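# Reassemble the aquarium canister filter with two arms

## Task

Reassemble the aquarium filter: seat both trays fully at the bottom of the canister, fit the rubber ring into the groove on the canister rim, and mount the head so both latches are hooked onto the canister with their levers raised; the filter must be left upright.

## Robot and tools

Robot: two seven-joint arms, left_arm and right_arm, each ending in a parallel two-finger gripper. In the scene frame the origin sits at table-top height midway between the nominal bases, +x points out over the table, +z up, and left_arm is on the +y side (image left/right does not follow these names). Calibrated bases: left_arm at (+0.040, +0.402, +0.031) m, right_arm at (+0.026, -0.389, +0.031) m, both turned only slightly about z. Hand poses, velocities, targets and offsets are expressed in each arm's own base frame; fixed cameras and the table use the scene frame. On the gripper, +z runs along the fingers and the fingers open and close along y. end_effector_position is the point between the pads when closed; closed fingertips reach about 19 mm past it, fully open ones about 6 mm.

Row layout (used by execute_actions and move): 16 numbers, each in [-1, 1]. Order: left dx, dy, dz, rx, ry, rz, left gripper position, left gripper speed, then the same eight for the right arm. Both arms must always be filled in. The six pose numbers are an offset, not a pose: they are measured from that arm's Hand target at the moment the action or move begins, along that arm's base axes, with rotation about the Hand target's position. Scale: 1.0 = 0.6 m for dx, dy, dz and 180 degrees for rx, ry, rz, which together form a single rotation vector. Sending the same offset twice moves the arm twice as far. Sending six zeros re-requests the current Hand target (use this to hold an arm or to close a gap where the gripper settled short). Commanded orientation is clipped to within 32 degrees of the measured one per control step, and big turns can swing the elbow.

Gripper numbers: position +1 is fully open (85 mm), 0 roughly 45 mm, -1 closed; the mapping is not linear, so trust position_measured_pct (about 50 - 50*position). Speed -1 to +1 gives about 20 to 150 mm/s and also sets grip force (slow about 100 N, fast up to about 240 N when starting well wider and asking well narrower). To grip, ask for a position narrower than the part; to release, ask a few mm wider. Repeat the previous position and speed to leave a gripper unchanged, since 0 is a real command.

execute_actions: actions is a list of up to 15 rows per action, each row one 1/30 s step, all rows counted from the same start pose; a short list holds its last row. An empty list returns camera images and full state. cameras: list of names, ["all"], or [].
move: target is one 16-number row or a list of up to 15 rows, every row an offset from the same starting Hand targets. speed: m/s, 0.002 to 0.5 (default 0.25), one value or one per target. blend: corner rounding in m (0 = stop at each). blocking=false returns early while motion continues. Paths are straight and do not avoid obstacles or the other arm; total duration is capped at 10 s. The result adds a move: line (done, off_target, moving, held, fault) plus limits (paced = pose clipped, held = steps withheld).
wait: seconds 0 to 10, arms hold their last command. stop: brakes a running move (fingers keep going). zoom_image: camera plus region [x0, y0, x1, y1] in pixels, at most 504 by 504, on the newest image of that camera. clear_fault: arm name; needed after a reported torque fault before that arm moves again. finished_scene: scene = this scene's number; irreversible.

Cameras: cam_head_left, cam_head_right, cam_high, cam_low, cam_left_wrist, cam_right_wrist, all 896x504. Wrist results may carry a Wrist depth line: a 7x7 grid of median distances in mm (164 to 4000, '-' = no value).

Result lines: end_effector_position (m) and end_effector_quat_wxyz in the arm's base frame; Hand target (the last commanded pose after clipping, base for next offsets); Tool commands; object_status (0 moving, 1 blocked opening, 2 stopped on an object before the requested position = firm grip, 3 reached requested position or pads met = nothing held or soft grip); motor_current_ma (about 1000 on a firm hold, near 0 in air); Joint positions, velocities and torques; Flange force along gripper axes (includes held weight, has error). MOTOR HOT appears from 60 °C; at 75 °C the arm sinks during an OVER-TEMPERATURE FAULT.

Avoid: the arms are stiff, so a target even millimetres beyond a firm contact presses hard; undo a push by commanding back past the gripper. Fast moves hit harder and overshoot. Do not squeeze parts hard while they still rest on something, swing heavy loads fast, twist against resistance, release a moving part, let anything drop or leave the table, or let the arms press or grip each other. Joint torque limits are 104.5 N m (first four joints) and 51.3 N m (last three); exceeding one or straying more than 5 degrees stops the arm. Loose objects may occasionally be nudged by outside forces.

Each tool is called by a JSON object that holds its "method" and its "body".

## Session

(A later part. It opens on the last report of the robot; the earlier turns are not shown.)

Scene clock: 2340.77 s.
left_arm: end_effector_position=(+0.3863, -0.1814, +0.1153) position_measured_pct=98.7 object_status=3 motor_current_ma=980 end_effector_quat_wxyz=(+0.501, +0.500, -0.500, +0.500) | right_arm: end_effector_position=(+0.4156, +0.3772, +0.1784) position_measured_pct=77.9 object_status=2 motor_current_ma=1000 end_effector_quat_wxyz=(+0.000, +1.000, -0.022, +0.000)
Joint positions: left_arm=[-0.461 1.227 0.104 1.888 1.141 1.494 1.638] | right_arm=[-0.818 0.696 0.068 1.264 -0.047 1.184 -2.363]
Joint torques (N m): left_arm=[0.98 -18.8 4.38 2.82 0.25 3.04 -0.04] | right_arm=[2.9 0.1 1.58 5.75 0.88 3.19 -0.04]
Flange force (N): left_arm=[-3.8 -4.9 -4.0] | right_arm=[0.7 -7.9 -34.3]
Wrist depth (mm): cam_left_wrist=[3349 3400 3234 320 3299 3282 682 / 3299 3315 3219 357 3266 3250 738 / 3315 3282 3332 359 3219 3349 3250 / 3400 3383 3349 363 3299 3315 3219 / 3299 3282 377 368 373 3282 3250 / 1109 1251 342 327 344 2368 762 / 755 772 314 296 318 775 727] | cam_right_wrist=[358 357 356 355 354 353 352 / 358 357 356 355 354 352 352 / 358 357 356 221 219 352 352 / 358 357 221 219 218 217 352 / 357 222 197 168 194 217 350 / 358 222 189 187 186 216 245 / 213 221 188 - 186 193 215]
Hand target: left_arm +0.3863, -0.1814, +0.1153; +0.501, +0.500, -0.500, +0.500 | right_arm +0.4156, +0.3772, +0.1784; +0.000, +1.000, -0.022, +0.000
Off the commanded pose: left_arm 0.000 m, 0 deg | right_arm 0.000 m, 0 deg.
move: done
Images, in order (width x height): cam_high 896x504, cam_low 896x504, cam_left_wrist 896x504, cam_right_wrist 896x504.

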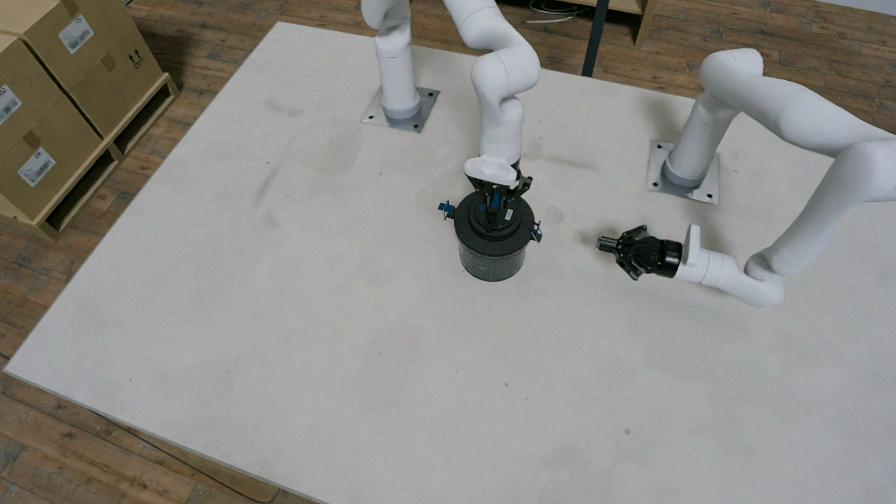

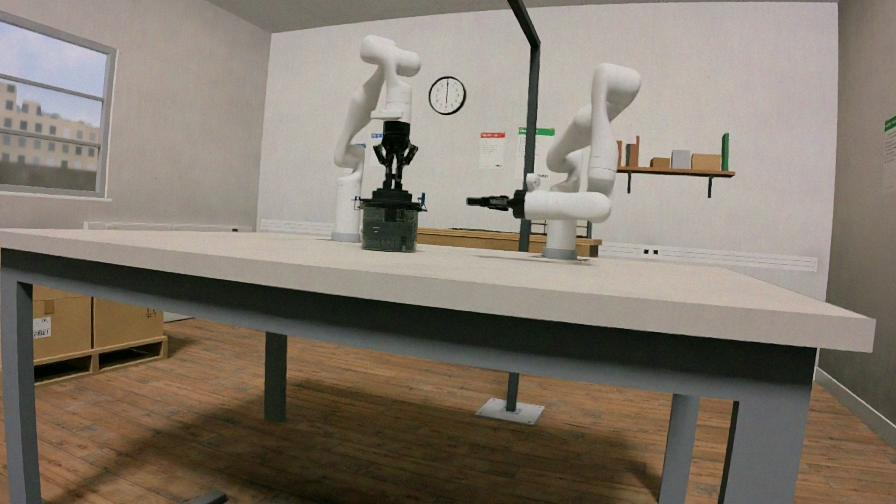

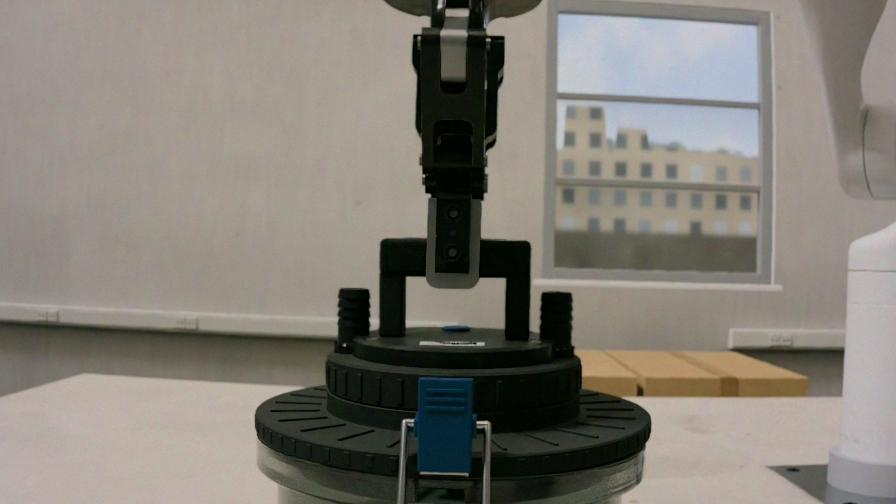

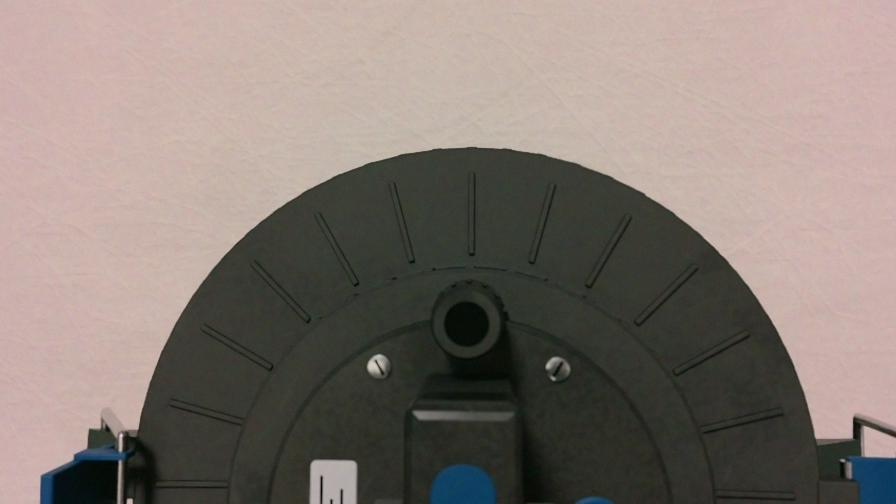

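{"method": "move", "body": {"target": [[0,0,0,0,0,0,-1,0, 0,0,0.0035,0,0,0, -0.65, -1],[0,0,0,0,0,0,-1,0, 0,0,0.0035,0,0,0, -0.2, -1],[0,0,0,0,0,0,-1,0, 0,0,0.2,0,0,0, -0.2, -1]], "speed": [0.01,0.02,0.1], "cameras": ["cam_left_wrist","cam_right_wrist","cam_low"]}}

{"method": "zoom_image", "body": {"camera": "cam_low", "region": [340, 150, 440, 250]}}

{"method": "zoom_image", "body": {"camera": "cam_left_wrist", "region": [240, 300, 680, 504]}}

Scene clock: 2394.17 s.
left_arm: end_effector_position=(+0.3863, -0.1814, +0.1153) position_measured_pct=98.7 object_status=3 motor_current_ma=980 end_effector_quat_wxyz=(+0.501, +0.500, -0.500, +0.500) | right_arm: end_effector_position=(+0.4156, +0.3772, +0.2985) position_measured_pct=60.2 object_status=3 motor_current_ma=0 end_effector_quat_wxyz=(+0.000, +1.000, -0.022, +0.000)
Joint positions: left_arm=[-0.461 1.227 0.104 1.887 1.14 1.494 1.638] | right_arm=[-0.819 0.627 0.08 0.997 -0.047 1.518 -2.367]
Joint torques (N m): left_arm=[0.95 -18.77 4.42 2.81 0.28 2.98 -0.03] | right_arm=[0.4 -20.66 0.58 -9.33 0.1 0.14 -0.07]
Flange force (N): left_arm=[-3.8 -4.8 -4.1] | right_arm=[-2.1 1.3 1.8]
Wrist depth (mm): cam_left_wrist=[3349 3366 3282 3400 3266 3234 694 / 3332 3400 3332 3188 3266 3299 741 / 3315 3266 3234 3349 3266 3250 3250 / 3315 3332 3366 3332 3282 3266 3315 / 3418 3315 380 364 373 3203 3203 / 1091 1242 345 329 346 2385 764 / 758 773 317 298 320 833 729] | cam_right_wrist=[476 474 474 472 472 471 469 / 476 475 474 472 472 471 469 / 476 474 473 472 471 470 469 / 476 474 340 335 332 471 469 / 475 475 339 304 309 469 470 / 475 474 339 261 302 329 468 / 476 474 338 261 302 329 468]
Hand target: left_arm +0.3863, -0.1814, +0.1153; +0.501, +0.500, -0.500, +0.500 | right_arm +0.4156, +0.3772, +0.2985; +0.000, +1.000, -0.022, +0.000
Off the commanded pose: left_arm 0.000 m, 0 deg | right_arm 0.000 m, 0 deg.
move: done
Images, in order (width x height): cam_low 896x504, cam_left_wrist 896x504, cam_right_wrist 896x504.

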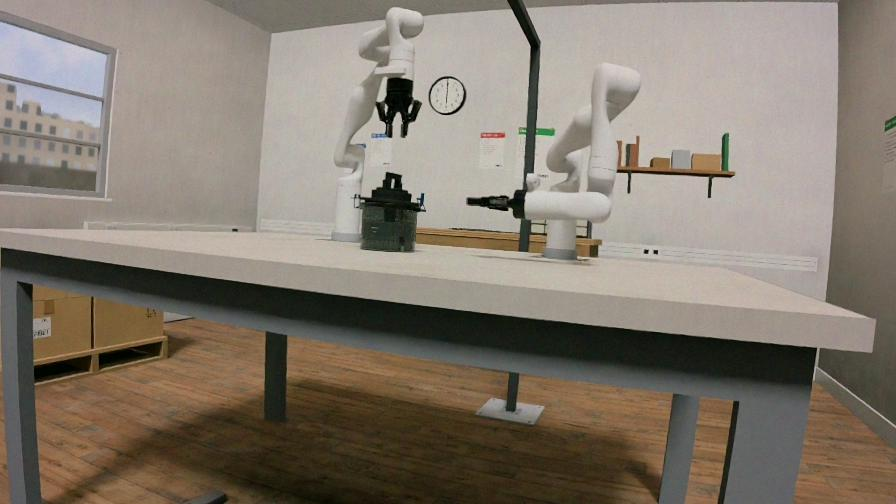

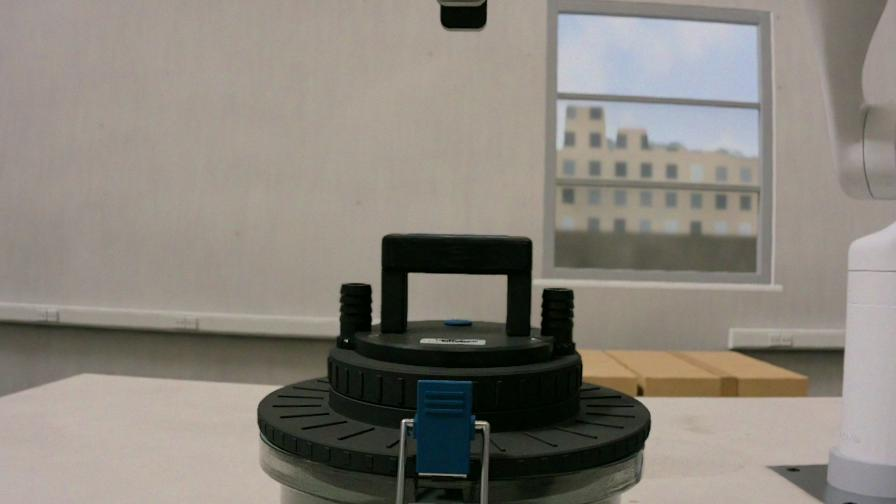

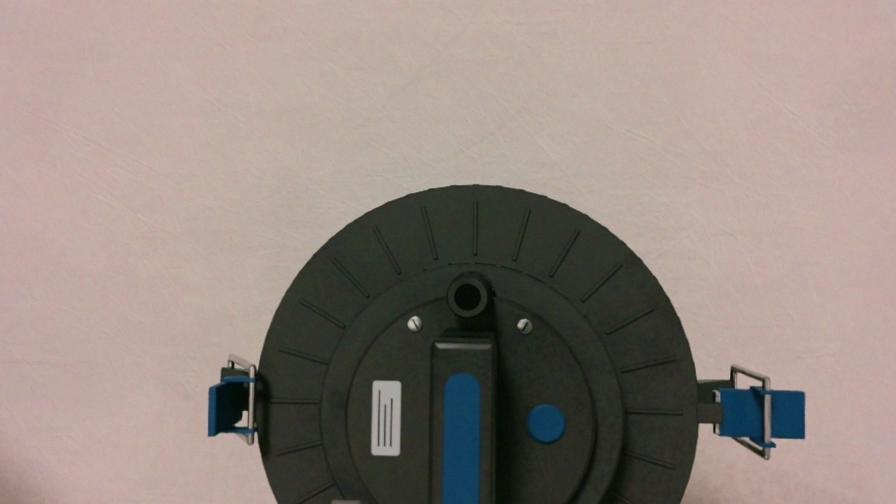

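Scaled by 5.040 from the camera's 896x504 image, which has a finer 1280x720 frame.

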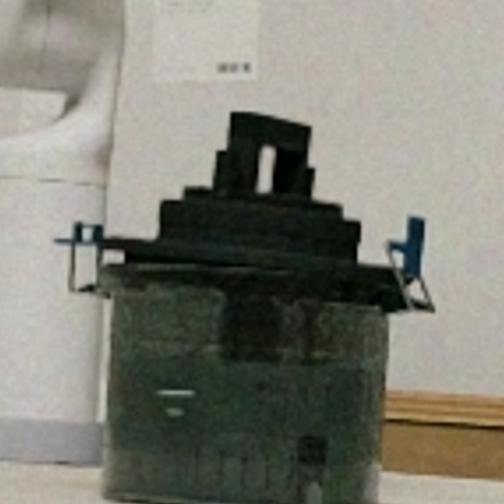

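Scaled by 1.145 from the camera's 896x504 image, which has a finer 1280x720 frame.

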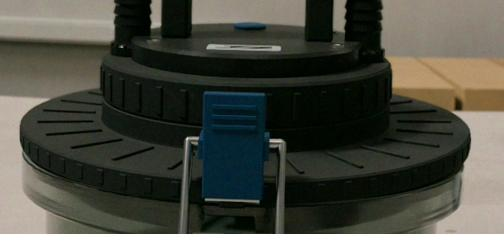

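{"method": "move", "body": {"target": [[0,0,0,0,0,0,-1,0, -0.005,-0.367,0,0.3849,-0.3849,0.3849, -1, 0],[0,0,0,0,0,0,-1,0, -0.005,-0.4537,-0.3558,0.3849,-0.3849,0.3849, -1, 0]], "speed": 0.2, "blend": [0.03,0], "cameras": ["cam_right_wrist","cam_high","cam_head_left"]}}

Scene clock: 2466.97 s.
left_arm: end_effector_position=(+0.3863, -0.1814, +0.1153) position_measured_pct=98.7 object_status=3 motor_current_ma=980 end_effector_quat_wxyz=(+0.501, +0.500, -0.500, +0.500) | right_arm: end_effector_position=(+0.4126, +0.1050, +0.0850) position_measured_pct=98.7 object_status=3 motor_current_ma=1000 end_effector_quat_wxyz=(+0.511, -0.511, -0.489, -0.489)
Joint positions: left_arm=[-0.461 1.227 0.104 1.887 1.14 1.494 1.638] | right_arm=[0.543 1.315 -0.197 1.654 -1.05 1.49 1.279]
Joint torques (N m): left_arm=[0.93 -18.79 4.41 2.86 0.28 2.99 -0.06] | right_arm=[0.35 -19.13 -3.85 -0.76 -0.65 3.19 -0.09]
Flange force (N): left_arm=[-3.8 -5.0 -4.2] | right_arm=[1.1 -2.2 2.0]
Wrist depth (mm): cam_left_wrist=[3315 3299 3366 3332 3315 3282 3157 / 3453 3282 3315 3282 921 833 812 / 3315 3266 3188 3234 3282 3219 817 / 3299 3250 3332 371 3299 3250 3234 / 3282 3349 380 365 370 3188 3188 / 1101 1261 344 329 346 2360 764 / 754 775 318 299 320 829 725] | cam_right_wrist=[2483 874 949 943 2429 2368 2376 / 788 852 2420 2420 2402 2385 2394 / 838 2429 2429 410 2385 2376 2402 / 801 2438 2429 388 408 2368 2368 / 800 2456 383 333 364 2385 2326 / 800 1190 918 315 882 960 1030 / 781 717 455 397 406 714 657]
Hand target: left_arm +0.3863, -0.1814, +0.1153; +0.501, +0.500, -0.500, +0.500 | right_arm +0.4127, +0.1050, +0.0850; +0.511, -0.511, -0.489, -0.489
Off the commanded pose: left_arm 0.000 m, 0 deg | right_arm 0.000 m, 0 deg.
move: done
Images, in order (width x height): cam_head_left 896x504, cam_high 896x504, cam_right_wrist 896x504.

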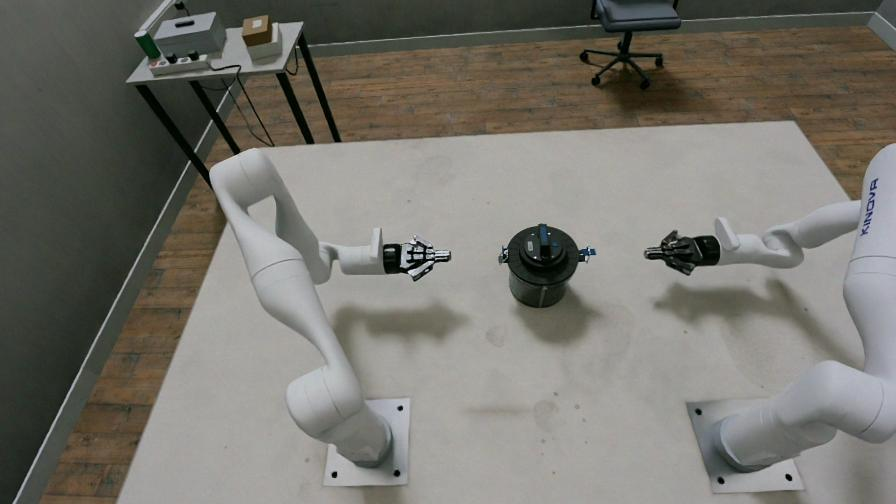

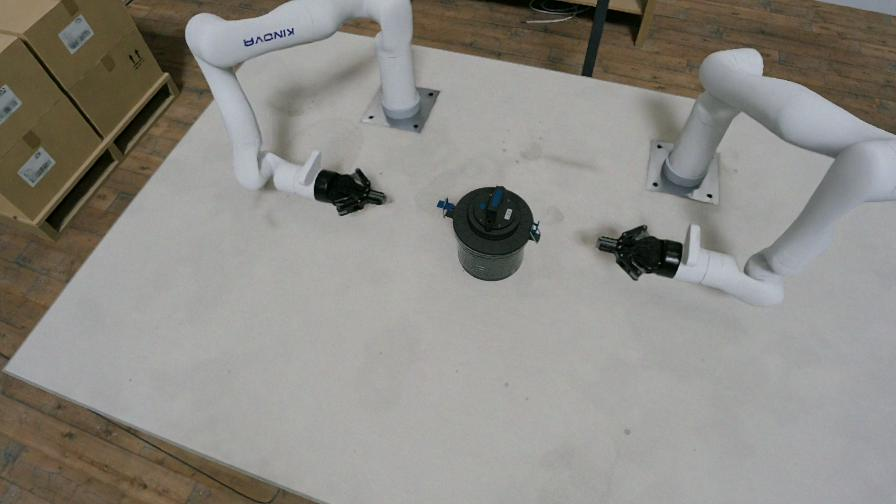

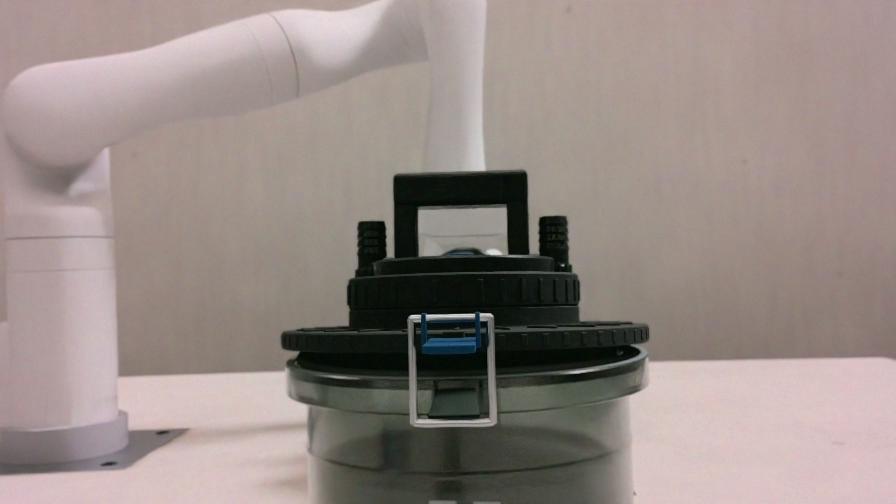

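{"method": "move", "body": {"target": [[-0.0072,-0.0643,0.3078,0.3926,0.3726,0.3726,-0.1,1, 0,0,0,0,0,0, -1, 0],[-0.0072,-0.3943,0.3078,0.3926,0.3726,0.3726,-0.1,1, 0,0,0,0,0,0, -1, 0]], "speed": 0.2, "cameras": ["cam_left_wrist","cam_right_wrist","cam_high"]}}

Scene clock: 2496.10 s.
left_arm: end_effector_position=(+0.3820, -0.4179, +0.3000) position_measured_pct=55.0 object_status=3 motor_current_ma=0 end_effector_quat_wxyz=(+0.000, +1.000, -0.026, +0.000) | right_arm: end_effector_position=(+0.4126, +0.1050, +0.0850) position_measured_pct=98.7 object_status=3 motor_current_ma=1000 end_effector_quat_wxyz=(+0.511, -0.511, -0.489, -0.489)
Joint positions: left_arm=[0.78 0.64 0.013 0.967 -0.008 1.534 5.452] | right_arm=[0.543 1.315 -0.197 1.654 -1.05 1.491 1.279]
Joint torques (N m): left_arm=[0.96 -22.23 0.89 -7.35 0.05 -0.13 -0.02] | right_arm=[0.39 -19.48 -3.84 -1.11 -0.61 3.21 -0.09]
Flange force (N): left_arm=[9.6 7.1 -5.7] | right_arm=[0.7 -3.1 2.7]
Wrist depth (mm): cam_left_wrist=[476 475 473 473 474 473 471 / 475 473 473 473 474 472 472 / 476 473 473 471 471 473 472 / 473 475 340 335 335 472 470 / 474 473 338 303 331 471 471 / 473 358 314 263 310 331 470 / 474 473 315 264 308 469 471] | cam_right_wrist=[766 2429 2429 2402 2394 2402 2351 / 791 2456 2411 2429 2402 2343 2376 / 824 2420 2420 2411 2376 2368 2368 / 800 2438 2420 409 2394 2376 2376 / 801 2447 383 333 364 2368 2360 / 797 1193 920 315 882 960 1034 / 782 717 454 397 404 714 656]
Hand target: left_arm +0.3820, -0.4179, +0.3000; +0.000, +1.000, -0.026, +0.000 | right_arm +0.4126, +0.1050, +0.0850; +0.511, -0.511, -0.489, -0.489
Off the commanded pose: left_arm 0.000 m, 0 deg | right_arm 0.000 m, 0 deg.
move: done
Images, in order (width x height): cam_high 896x504, cam_left_wrist 896x504, cam_right_wrist 896x504.

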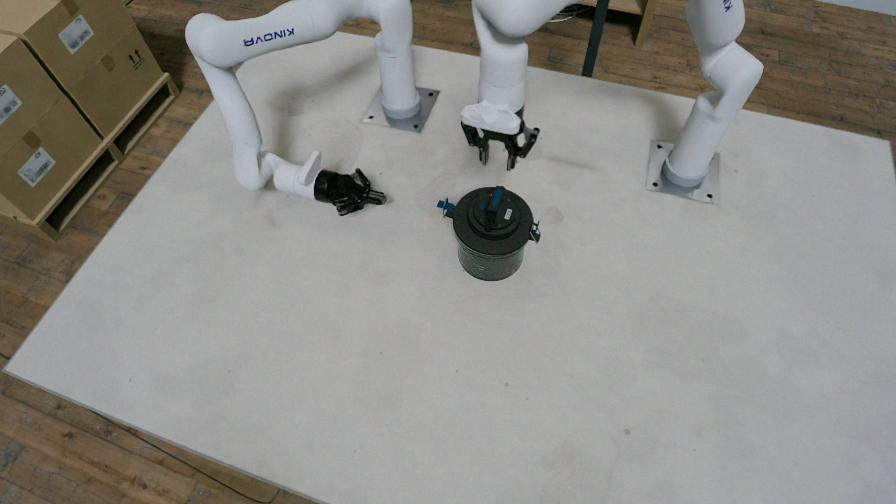

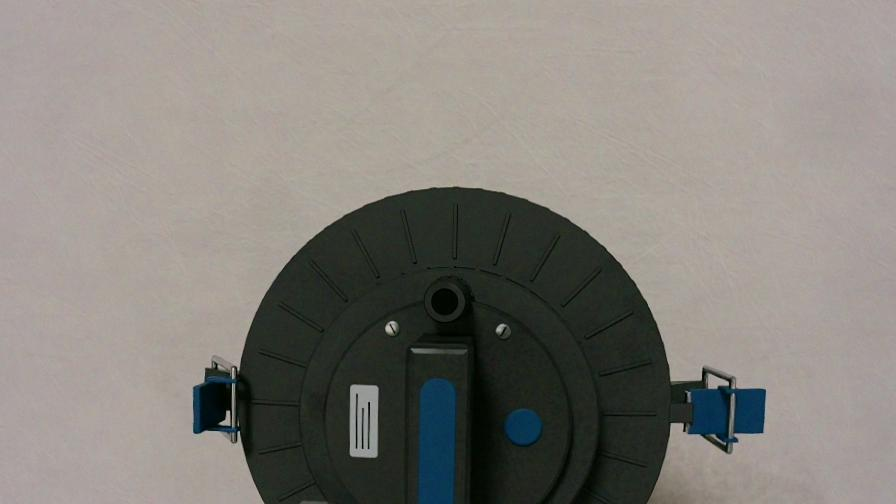

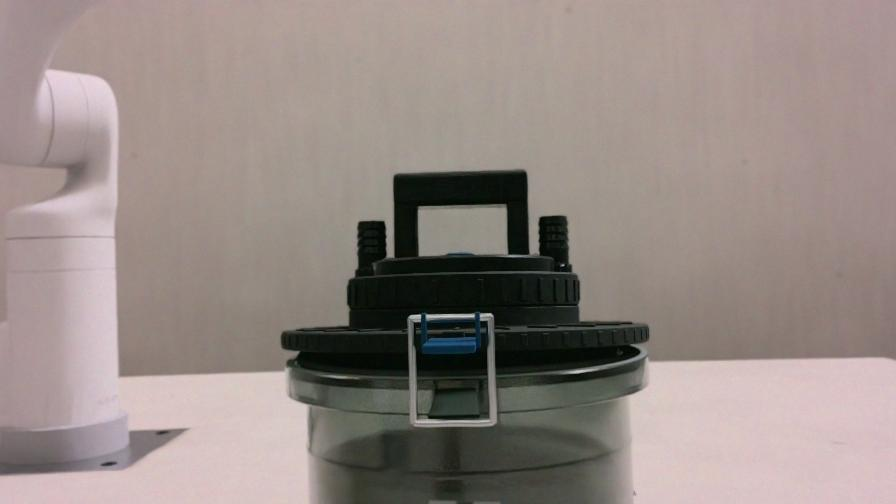

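{"method": "move", "body": {"target": [[0,0.0033,-0.1333,0,0,0,-0.1,1, 0,0,0,0,0,0, -1, 0],[0,0.0033,-0.2,0,0,0,-0.1,1, 0,0,0,0,0,0, -1, 0],[0,0.0033,-0.2,0,0,0,-0.65,-1, 0,0,0,0,0,0, -1, 0]], "speed": [0.12,0.05,0.05], "cameras": ["cam_left_wrist","cam_right_wrist"]}}

Scene clock: 2513.43 s.
left_arm: end_effector_position=(+0.3820, -0.4160, +0.1799) position_measured_pct=77.9 object_status=0 motor_current_ma=1000 end_effector_quat_wxyz=(+0.000, +1.000, -0.026, +0.000) | right_arm: end_effector_position=(+0.4126, +0.1050, +0.0850) position_measured_pct=98.7 object_status=3 motor_current_ma=1000 end_effector_quat_wxyz=(+0.511, -0.511, -0.489, -0.489)
Joint positions: left_arm=[0.782 0.701 0.004 1.245 -0.003 1.195 5.447] | right_arm=[0.543 1.315 -0.197 1.654 -1.05 1.491 1.279]
Joint torques (N m): left_arm=[1.44 -23.57 0.95 -5.95 -0.31 1.24 -0.1] | right_arm=[0.38 -19.44 -3.82 -1.07 -0.65 3.19 -0.06]
Flange force (N): left_arm=[10.9 7.4 0.6] | right_arm=[0.8 -3.0 2.5]
Wrist depth (mm): cam_left_wrist=[354 355 354 353 353 353 354 / 355 354 355 354 354 353 353 / 355 355 220 218 217 353 353 / 355 354 219 217 216 215 353 / 354 221 195 169 192 214 353 / 354 221 187 185 184 213 353 / 214 221 186 - 183 212 213] | cam_right_wrist=[752 2438 2447 366 2411 2368 2368 / 798 2438 2411 395 2411 2411 2360 / 821 2438 2402 407 2394 2402 2394 / 800 2420 2447 379 408 2376 2360 / 798 2429 383 360 365 2385 2385 / 798 1186 921 315 883 961 1036 / 783 716 454 397 405 715 657]
Hand target: left_arm +0.3820, -0.4160, +0.1799; +0.000, +1.000, -0.026, +0.000 | right_arm +0.4126, +0.1050, +0.0850; +0.511, -0.511, -0.489, -0.489
Off the commanded pose: left_arm 0.000 m, 0 deg | right_arm 0.000 m, 0 deg.
move: done
Images, in order (width x height): cam_left_wrist 896x504, cam_right_wrist 896x504.

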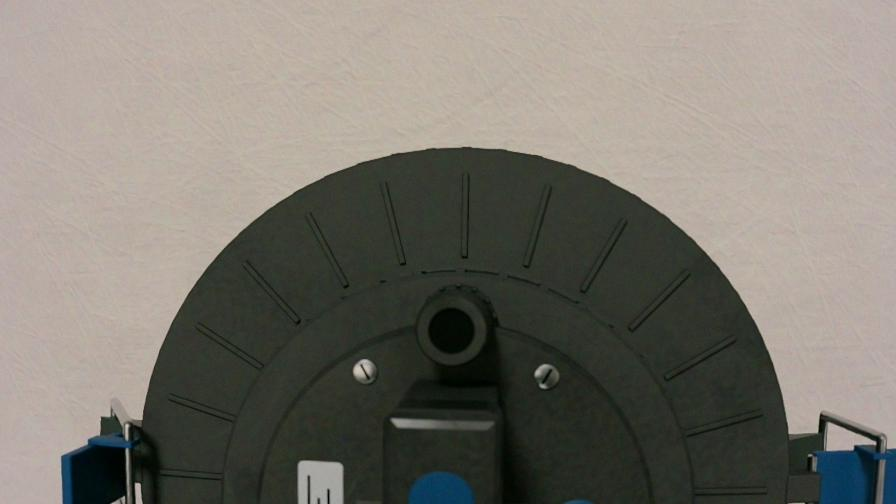

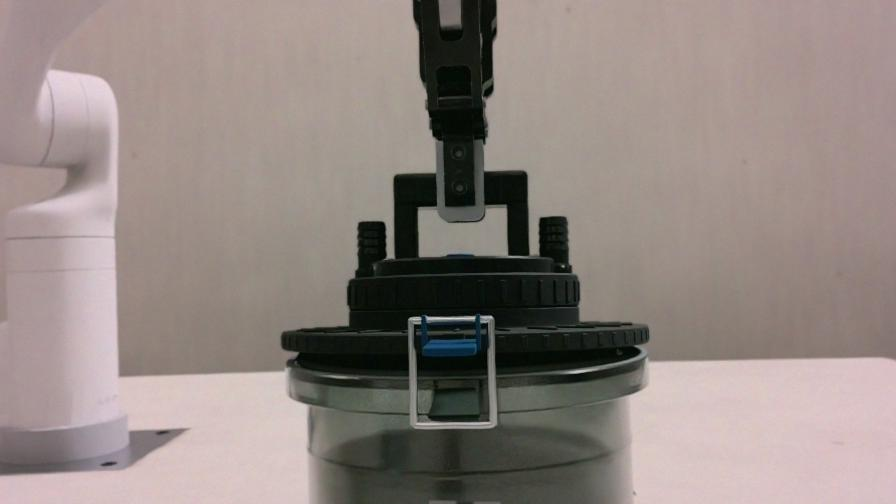

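{"method": "move", "body": {"target": [[0,0,-0.0033,0,0,0,-0.65,-1, 0,0,0,0,0,0, -1, 0]], "speed": 0.01, "cameras": ["cam_right_wrist"]}}

{"method": "zoom_image", "body": {"camera": "cam_right_wrist", "region": [260, 290, 680, 450]}}

Scene clock: 2519.07 s.
left_arm: end_effector_position=(+0.3820, -0.4160, +0.1781) position_measured_pct=77.9 object_status=2 motor_current_ma=1000 end_effector_quat_wxyz=(+0.000, +1.000, -0.026, +0.000) | right_arm: end_effector_position=(+0.4126, +0.1050, +0.0850) position_measured_pct=98.7 object_status=3 motor_current_ma=1000 end_effector_quat_wxyz=(+0.511, -0.511, -0.489, -0.489)
Joint positions: left_arm=[0.782 0.703 0.004 1.248 -0.003 1.19 5.447] | right_arm=[0.543 1.315 -0.197 1.654 -1.05 1.491 1.279]
Joint torques (N m): left_arm=[-0.28 -10.1 -0.5 1.8 -0.87 1.77 -0.11] | right_arm=[0.35 -19.44 -3.88 -1.09 -0.63 3.18 -0.05]
Flange force (N): left_arm=[10.4 11.2 -23.1] | right_arm=[0.9 -3.0 2.4]
Wrist depth (mm): cam_left_wrist=[355 354 354 354 353 354 354 / 354 354 353 353 354 354 352 / 354 353 220 218 217 352 352 / 354 353 219 217 216 216 351 / 353 220 194 169 192 214 353 / 353 220 187 185 184 213 352 / 212 219 186 - 184 212 213] | cam_right_wrist=[752 2447 2420 365 2402 2376 2360 / 795 2456 2438 396 2420 2394 2351 / 821 2429 2456 407 2394 2376 2368 / 801 2402 2402 379 409 2360 2376 / 800 2429 382 360 365 2394 2385 / 800 1193 921 330 882 964 1038 / 781 718 455 397 404 715 658]
Hand target: left_arm +0.3820, -0.4160, +0.1780; +0.000, +1.000, -0.026, +0.000 | right_arm +0.4126, +0.1050, +0.0850; +0.511, -0.511, -0.489, -0.489
Off the commanded pose: left_arm 0.000 m, 0 deg | right_arm 0.000 m, 0 deg.
move: done
Images, in order (width x height): cam_right_wrist 896x504.

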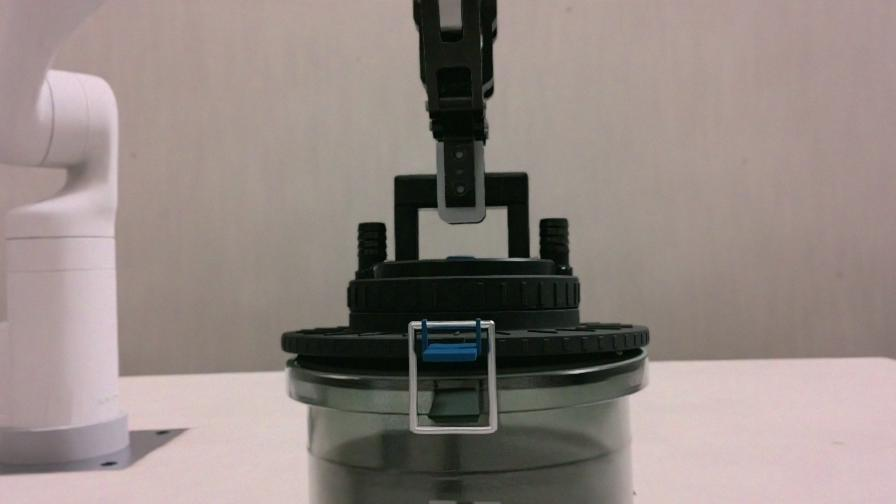

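Scaled by 1.200 from the camera's 896x504 image, which has a finer 1280x720 frame.

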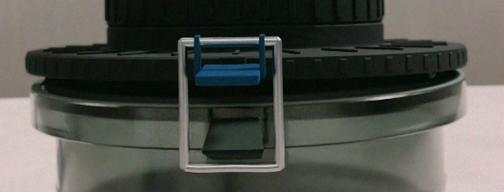

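{"method": "move", "body": {"target": [[0,0,-0.002,0,0,0,-0.65,-1, 0,0,0,0,0,0, -1, 0]], "speed": 0.01, "cameras": ["cam_right_wrist"]}}

{"method": "zoom_image", "body": {"camera": "cam_right_wrist", "region": [260, 290, 680, 450]}}

Scene clock: 2526.17 s.
left_arm: end_effector_position=(+0.3820, -0.4160, +0.1768) position_measured_pct=77.9 object_status=2 motor_current_ma=1000 end_effector_quat_wxyz=(+0.000, +1.000, -0.026, +0.000) | right_arm: end_effector_position=(+0.4126, +0.1050, +0.0850) position_measured_pct=98.7 object_status=3 motor_current_ma=1000 end_effector_quat_wxyz=(+0.511, -0.511, -0.489, -0.489)
Joint positions: left_arm=[0.782 0.704 0.004 1.25 -0.003 1.187 5.447] | right_arm=[0.543 1.315 -0.197 1.654 -1.05 1.491 1.279]
Joint torques (N m): left_arm=[-1.55 -0.18 -1.67 7.27 -1.46 2.07 -0.15] | right_arm=[0.36 -19.46 -3.88 -1.08 -0.65 3.21 -0.07]
Flange force (N): left_arm=[9.5 13.5 -40.5] | right_arm=[0.7 -3.0 2.5]
Wrist depth (mm): cam_left_wrist=[353 354 353 353 353 353 354 / 353 354 354 353 353 354 352 / 353 354 219 218 217 352 354 / 353 354 219 217 216 216 353 / 352 220 194 169 193 214 352 / 352 220 186 185 184 214 352 / 218 219 186 - 184 213 215] | cam_right_wrist=[751 2447 2447 364 2394 2368 2385 / 796 2429 2420 393 2411 2368 2385 / 822 2438 2429 407 2394 2376 2368 / 798 2447 2438 379 410 2368 2376 / 799 2420 382 360 364 2394 2385 / 797 1197 917 330 876 964 1036 / 782 718 454 397 403 714 656]
Hand target: left_arm +0.3820, -0.4160, +0.1768; +0.000, +1.000, -0.026, +0.000 | right_arm +0.4126, +0.1050, +0.0850; +0.511, -0.511, -0.489, -0.489
Off the commanded pose: left_arm 0.000 m, 0 deg | right_arm 0.000 m, 0 deg.
move: done
Images, in order (width x height): cam_right_wrist 896x504.

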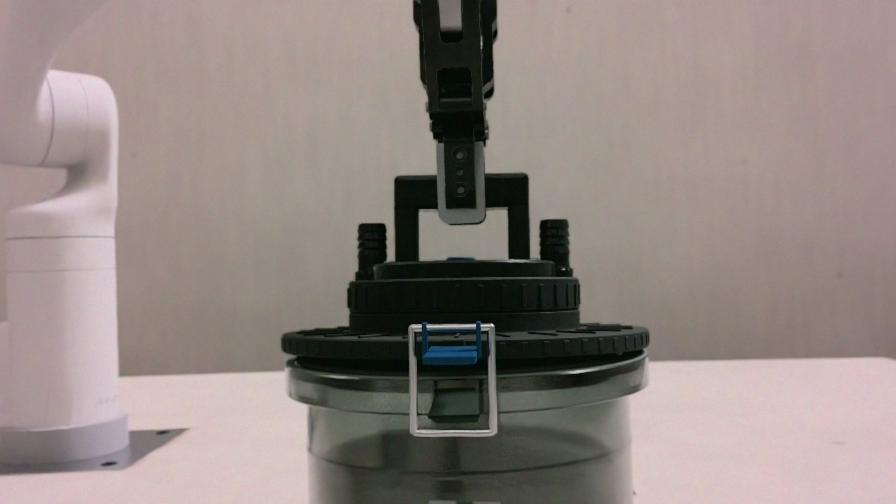

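Scaled by 1.200 from the camera's 896x504 image, which has a finer 1280x720 frame.

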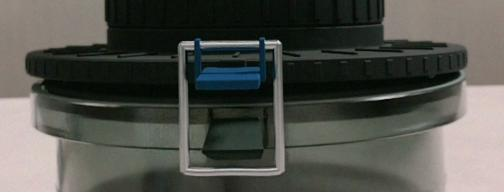

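{"method": "move", "body": {"target": [[0,-0.0025,-0.0008,0.0067,0,0,-0.65,-1, 0,0,0,0,0,0, -1, 0]], "speed": 0.01, "cameras": ["cam_right_wrist"]}}

{"method": "zoom_image", "body": {"camera": "cam_right_wrist", "region": [260, 290, 680, 450]}}

Scene clock: 2547.60 s.
left_arm: end_effector_position=(+0.3820, -0.4175, +0.1763) position_measured_pct=77.9 object_status=2 motor_current_ma=1000 end_effector_quat_wxyz=(-0.010, +1.000, -0.026, +0.000) | right_arm: end_effector_position=(+0.4126, +0.1050, +0.0850) position_measured_pct=98.7 object_status=3 motor_current_ma=1000 end_effector_quat_wxyz=(+0.511, -0.511, -0.489, -0.489)
Joint positions: left_arm=[0.795 0.718 -0.002 1.224 -0.014 1.214 5.46] | right_arm=[0.543 1.315 -0.197 1.654 -1.05 1.491 1.279]
Joint torques (N m): left_arm=[2.37 0.45 1.43 4.14 0.29 -0.46 -0.04] | right_arm=[0.34 -19.43 -3.89 -1.1 -0.64 3.17 -0.07]
Flange force (N): left_arm=[7.0 0.4 -42.5] | right_arm=[0.8 -3.1 2.4]
Wrist depth (mm): cam_left_wrist=[357 355 354 352 352 350 349 / 357 356 355 353 352 351 349 / 356 355 221 218 217 350 348 / 356 355 219 217 216 215 348 / 356 220 195 170 192 214 349 / 357 221 187 185 184 213 346 / 215 220 186 - 183 212 213] | cam_right_wrist=[750 2447 2429 362 2411 2376 2360 / 796 2438 2438 392 2394 2394 2402 / 821 2438 2411 406 2394 2368 2385 / 801 2465 2447 379 409 2402 2385 / 795 2420 377 360 360 2376 2368 / 797 1193 912 316 875 961 1036 / 783 718 454 383 405 713 654]
Hand target: left_arm +0.3820, -0.4175, +0.1763; -0.010, +1.000, -0.026, +0.000 | right_arm +0.4126, +0.1050, +0.0850; +0.511, -0.511, -0.489, -0.489
Off the commanded pose: left_arm 0.000 m, 0 deg | right_arm 0.000 m, 0 deg.
move: done
Images, in order (width x height): cam_right_wrist 896x504.

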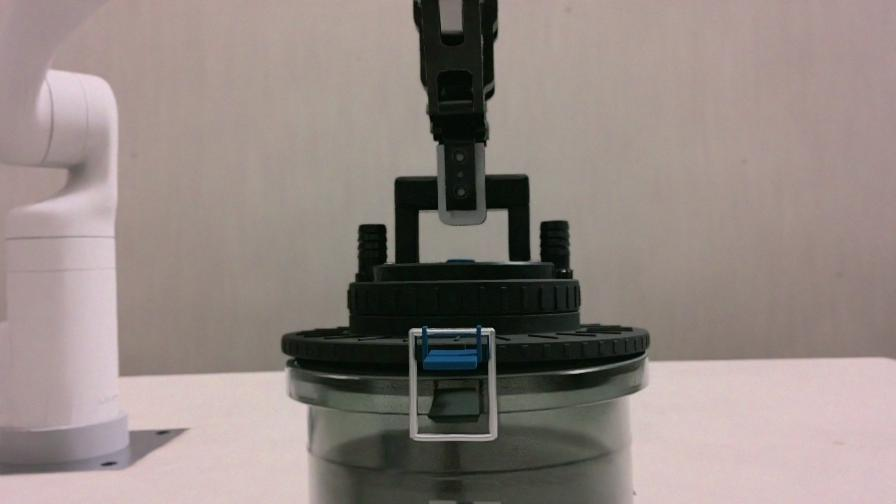

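Scaled by 1.200 from the camera's 896x504 image, which has a finer 1280x720 frame.

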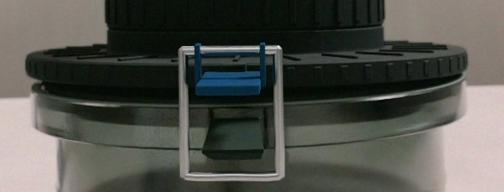

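{"method": "move", "body": {"target": [[0,-0.002,-0.0008,0.0055,0,0,-0.65,-1, 0,0,0,0,0,0, -1, 0]], "speed": 0.01, "cameras": ["cam_right_wrist","cam_low"]}}

{"method": "zoom_image", "body": {"camera": "cam_right_wrist", "region": [260, 290, 680, 450]}}

{"method": "zoom_image", "body": {"camera": "cam_low", "region": [340, 150, 440, 250]}}

Scene clock: 2557.90 s.
left_arm: end_effector_position=(+0.3820, -0.4186, +0.1758) position_measured_pct=77.9 object_status=2 motor_current_ma=1000 end_effector_quat_wxyz=(-0.019, +0.999, -0.026, +0.000) | right_arm: end_effector_position=(+0.4126, +0.1050, +0.0850) position_measured_pct=98.7 object_status=3 motor_current_ma=1000 end_effector_quat_wxyz=(+0.511, -0.511, -0.489, -0.489)
Joint positions: left_arm=[0.805 0.731 -0.007 1.202 -0.024 1.236 5.47] | right_arm=[0.543 1.315 -0.197 1.654 -1.05 1.491 1.279]
Joint torques (N m): left_arm=[5.21 3.96 3.75 2.28 1.6 -3.66 0.03] | right_arm=[0.38 -19.42 -3.88 -1.09 -0.65 3.19 -0.05]
Flange force (N): left_arm=[3.5 -11.2 -50.3] | right_arm=[0.9 -3.0 2.5]
Wrist depth (mm): cam_left_wrist=[360 357 355 353 350 349 346 / 359 356 354 352 350 347 346 / 360 356 222 218 217 348 345 / 360 357 220 217 216 214 344 / 358 221 195 173 192 213 344 / 358 222 187 184 184 212 344 / 214 221 187 - 183 211 212] | cam_right_wrist=[748 2456 2411 360 2420 2394 2360 / 795 2456 2429 378 2429 2411 2394 / 821 2447 2447 405 2376 2376 2360 / 802 2447 2420 379 410 2360 2368 / 797 2429 381 360 363 2376 2351 / 796 1080 910 316 361 961 1033 / 780 716 454 383 405 715 657]
Hand target: left_arm +0.3820, -0.4187, +0.1758; -0.019, +0.999, -0.026, +0.000 | right_arm +0.4126, +0.1050, +0.0850; +0.511, -0.511, -0.489, -0.489
Off the commanded pose: left_arm 0.000 m, 0 deg | right_arm 0.000 m, 0 deg.
move: done
Images, in order (width x height): cam_low 896x504, cam_right_wrist 896x504.

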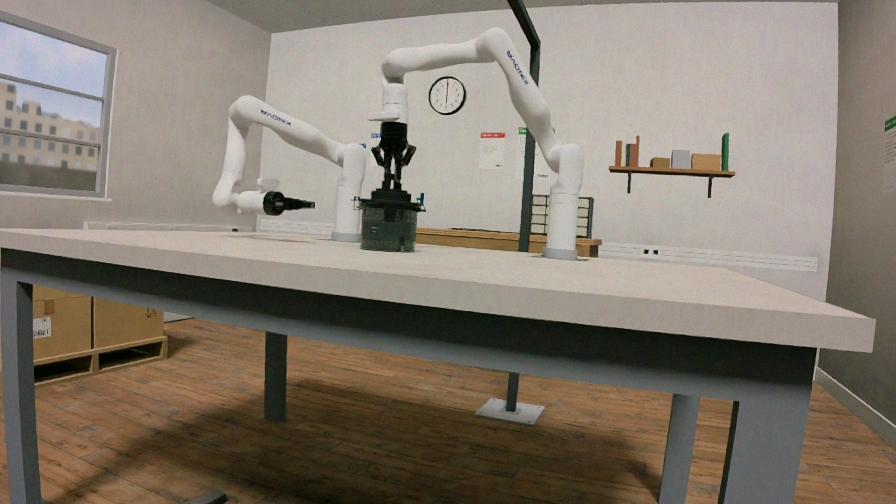

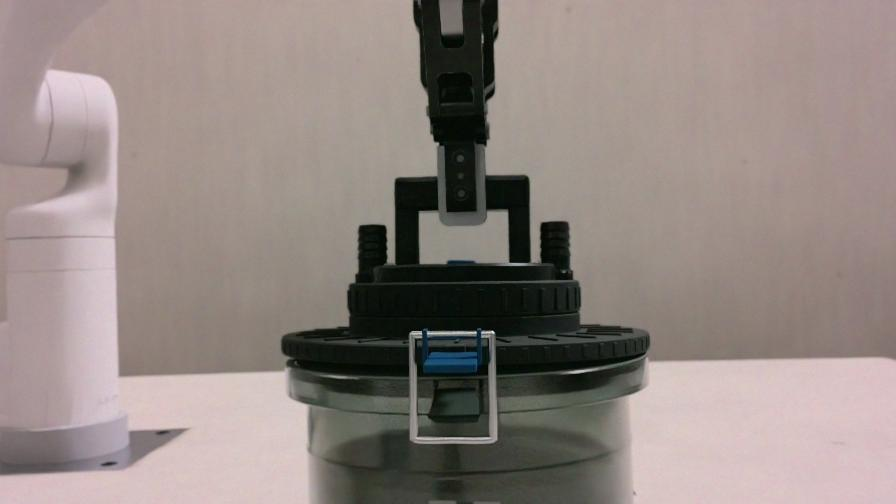

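Scaled by 1.200 from the camera's 896x504 image, which has a finer 1280x720 frame.

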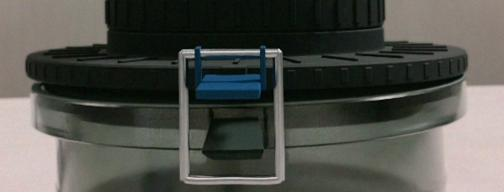

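Scaled by 5.040 from the camera's 896x504 image, which has a finer 1280x720 frame.

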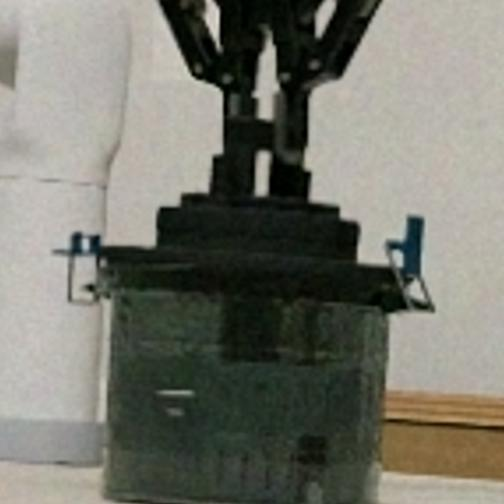

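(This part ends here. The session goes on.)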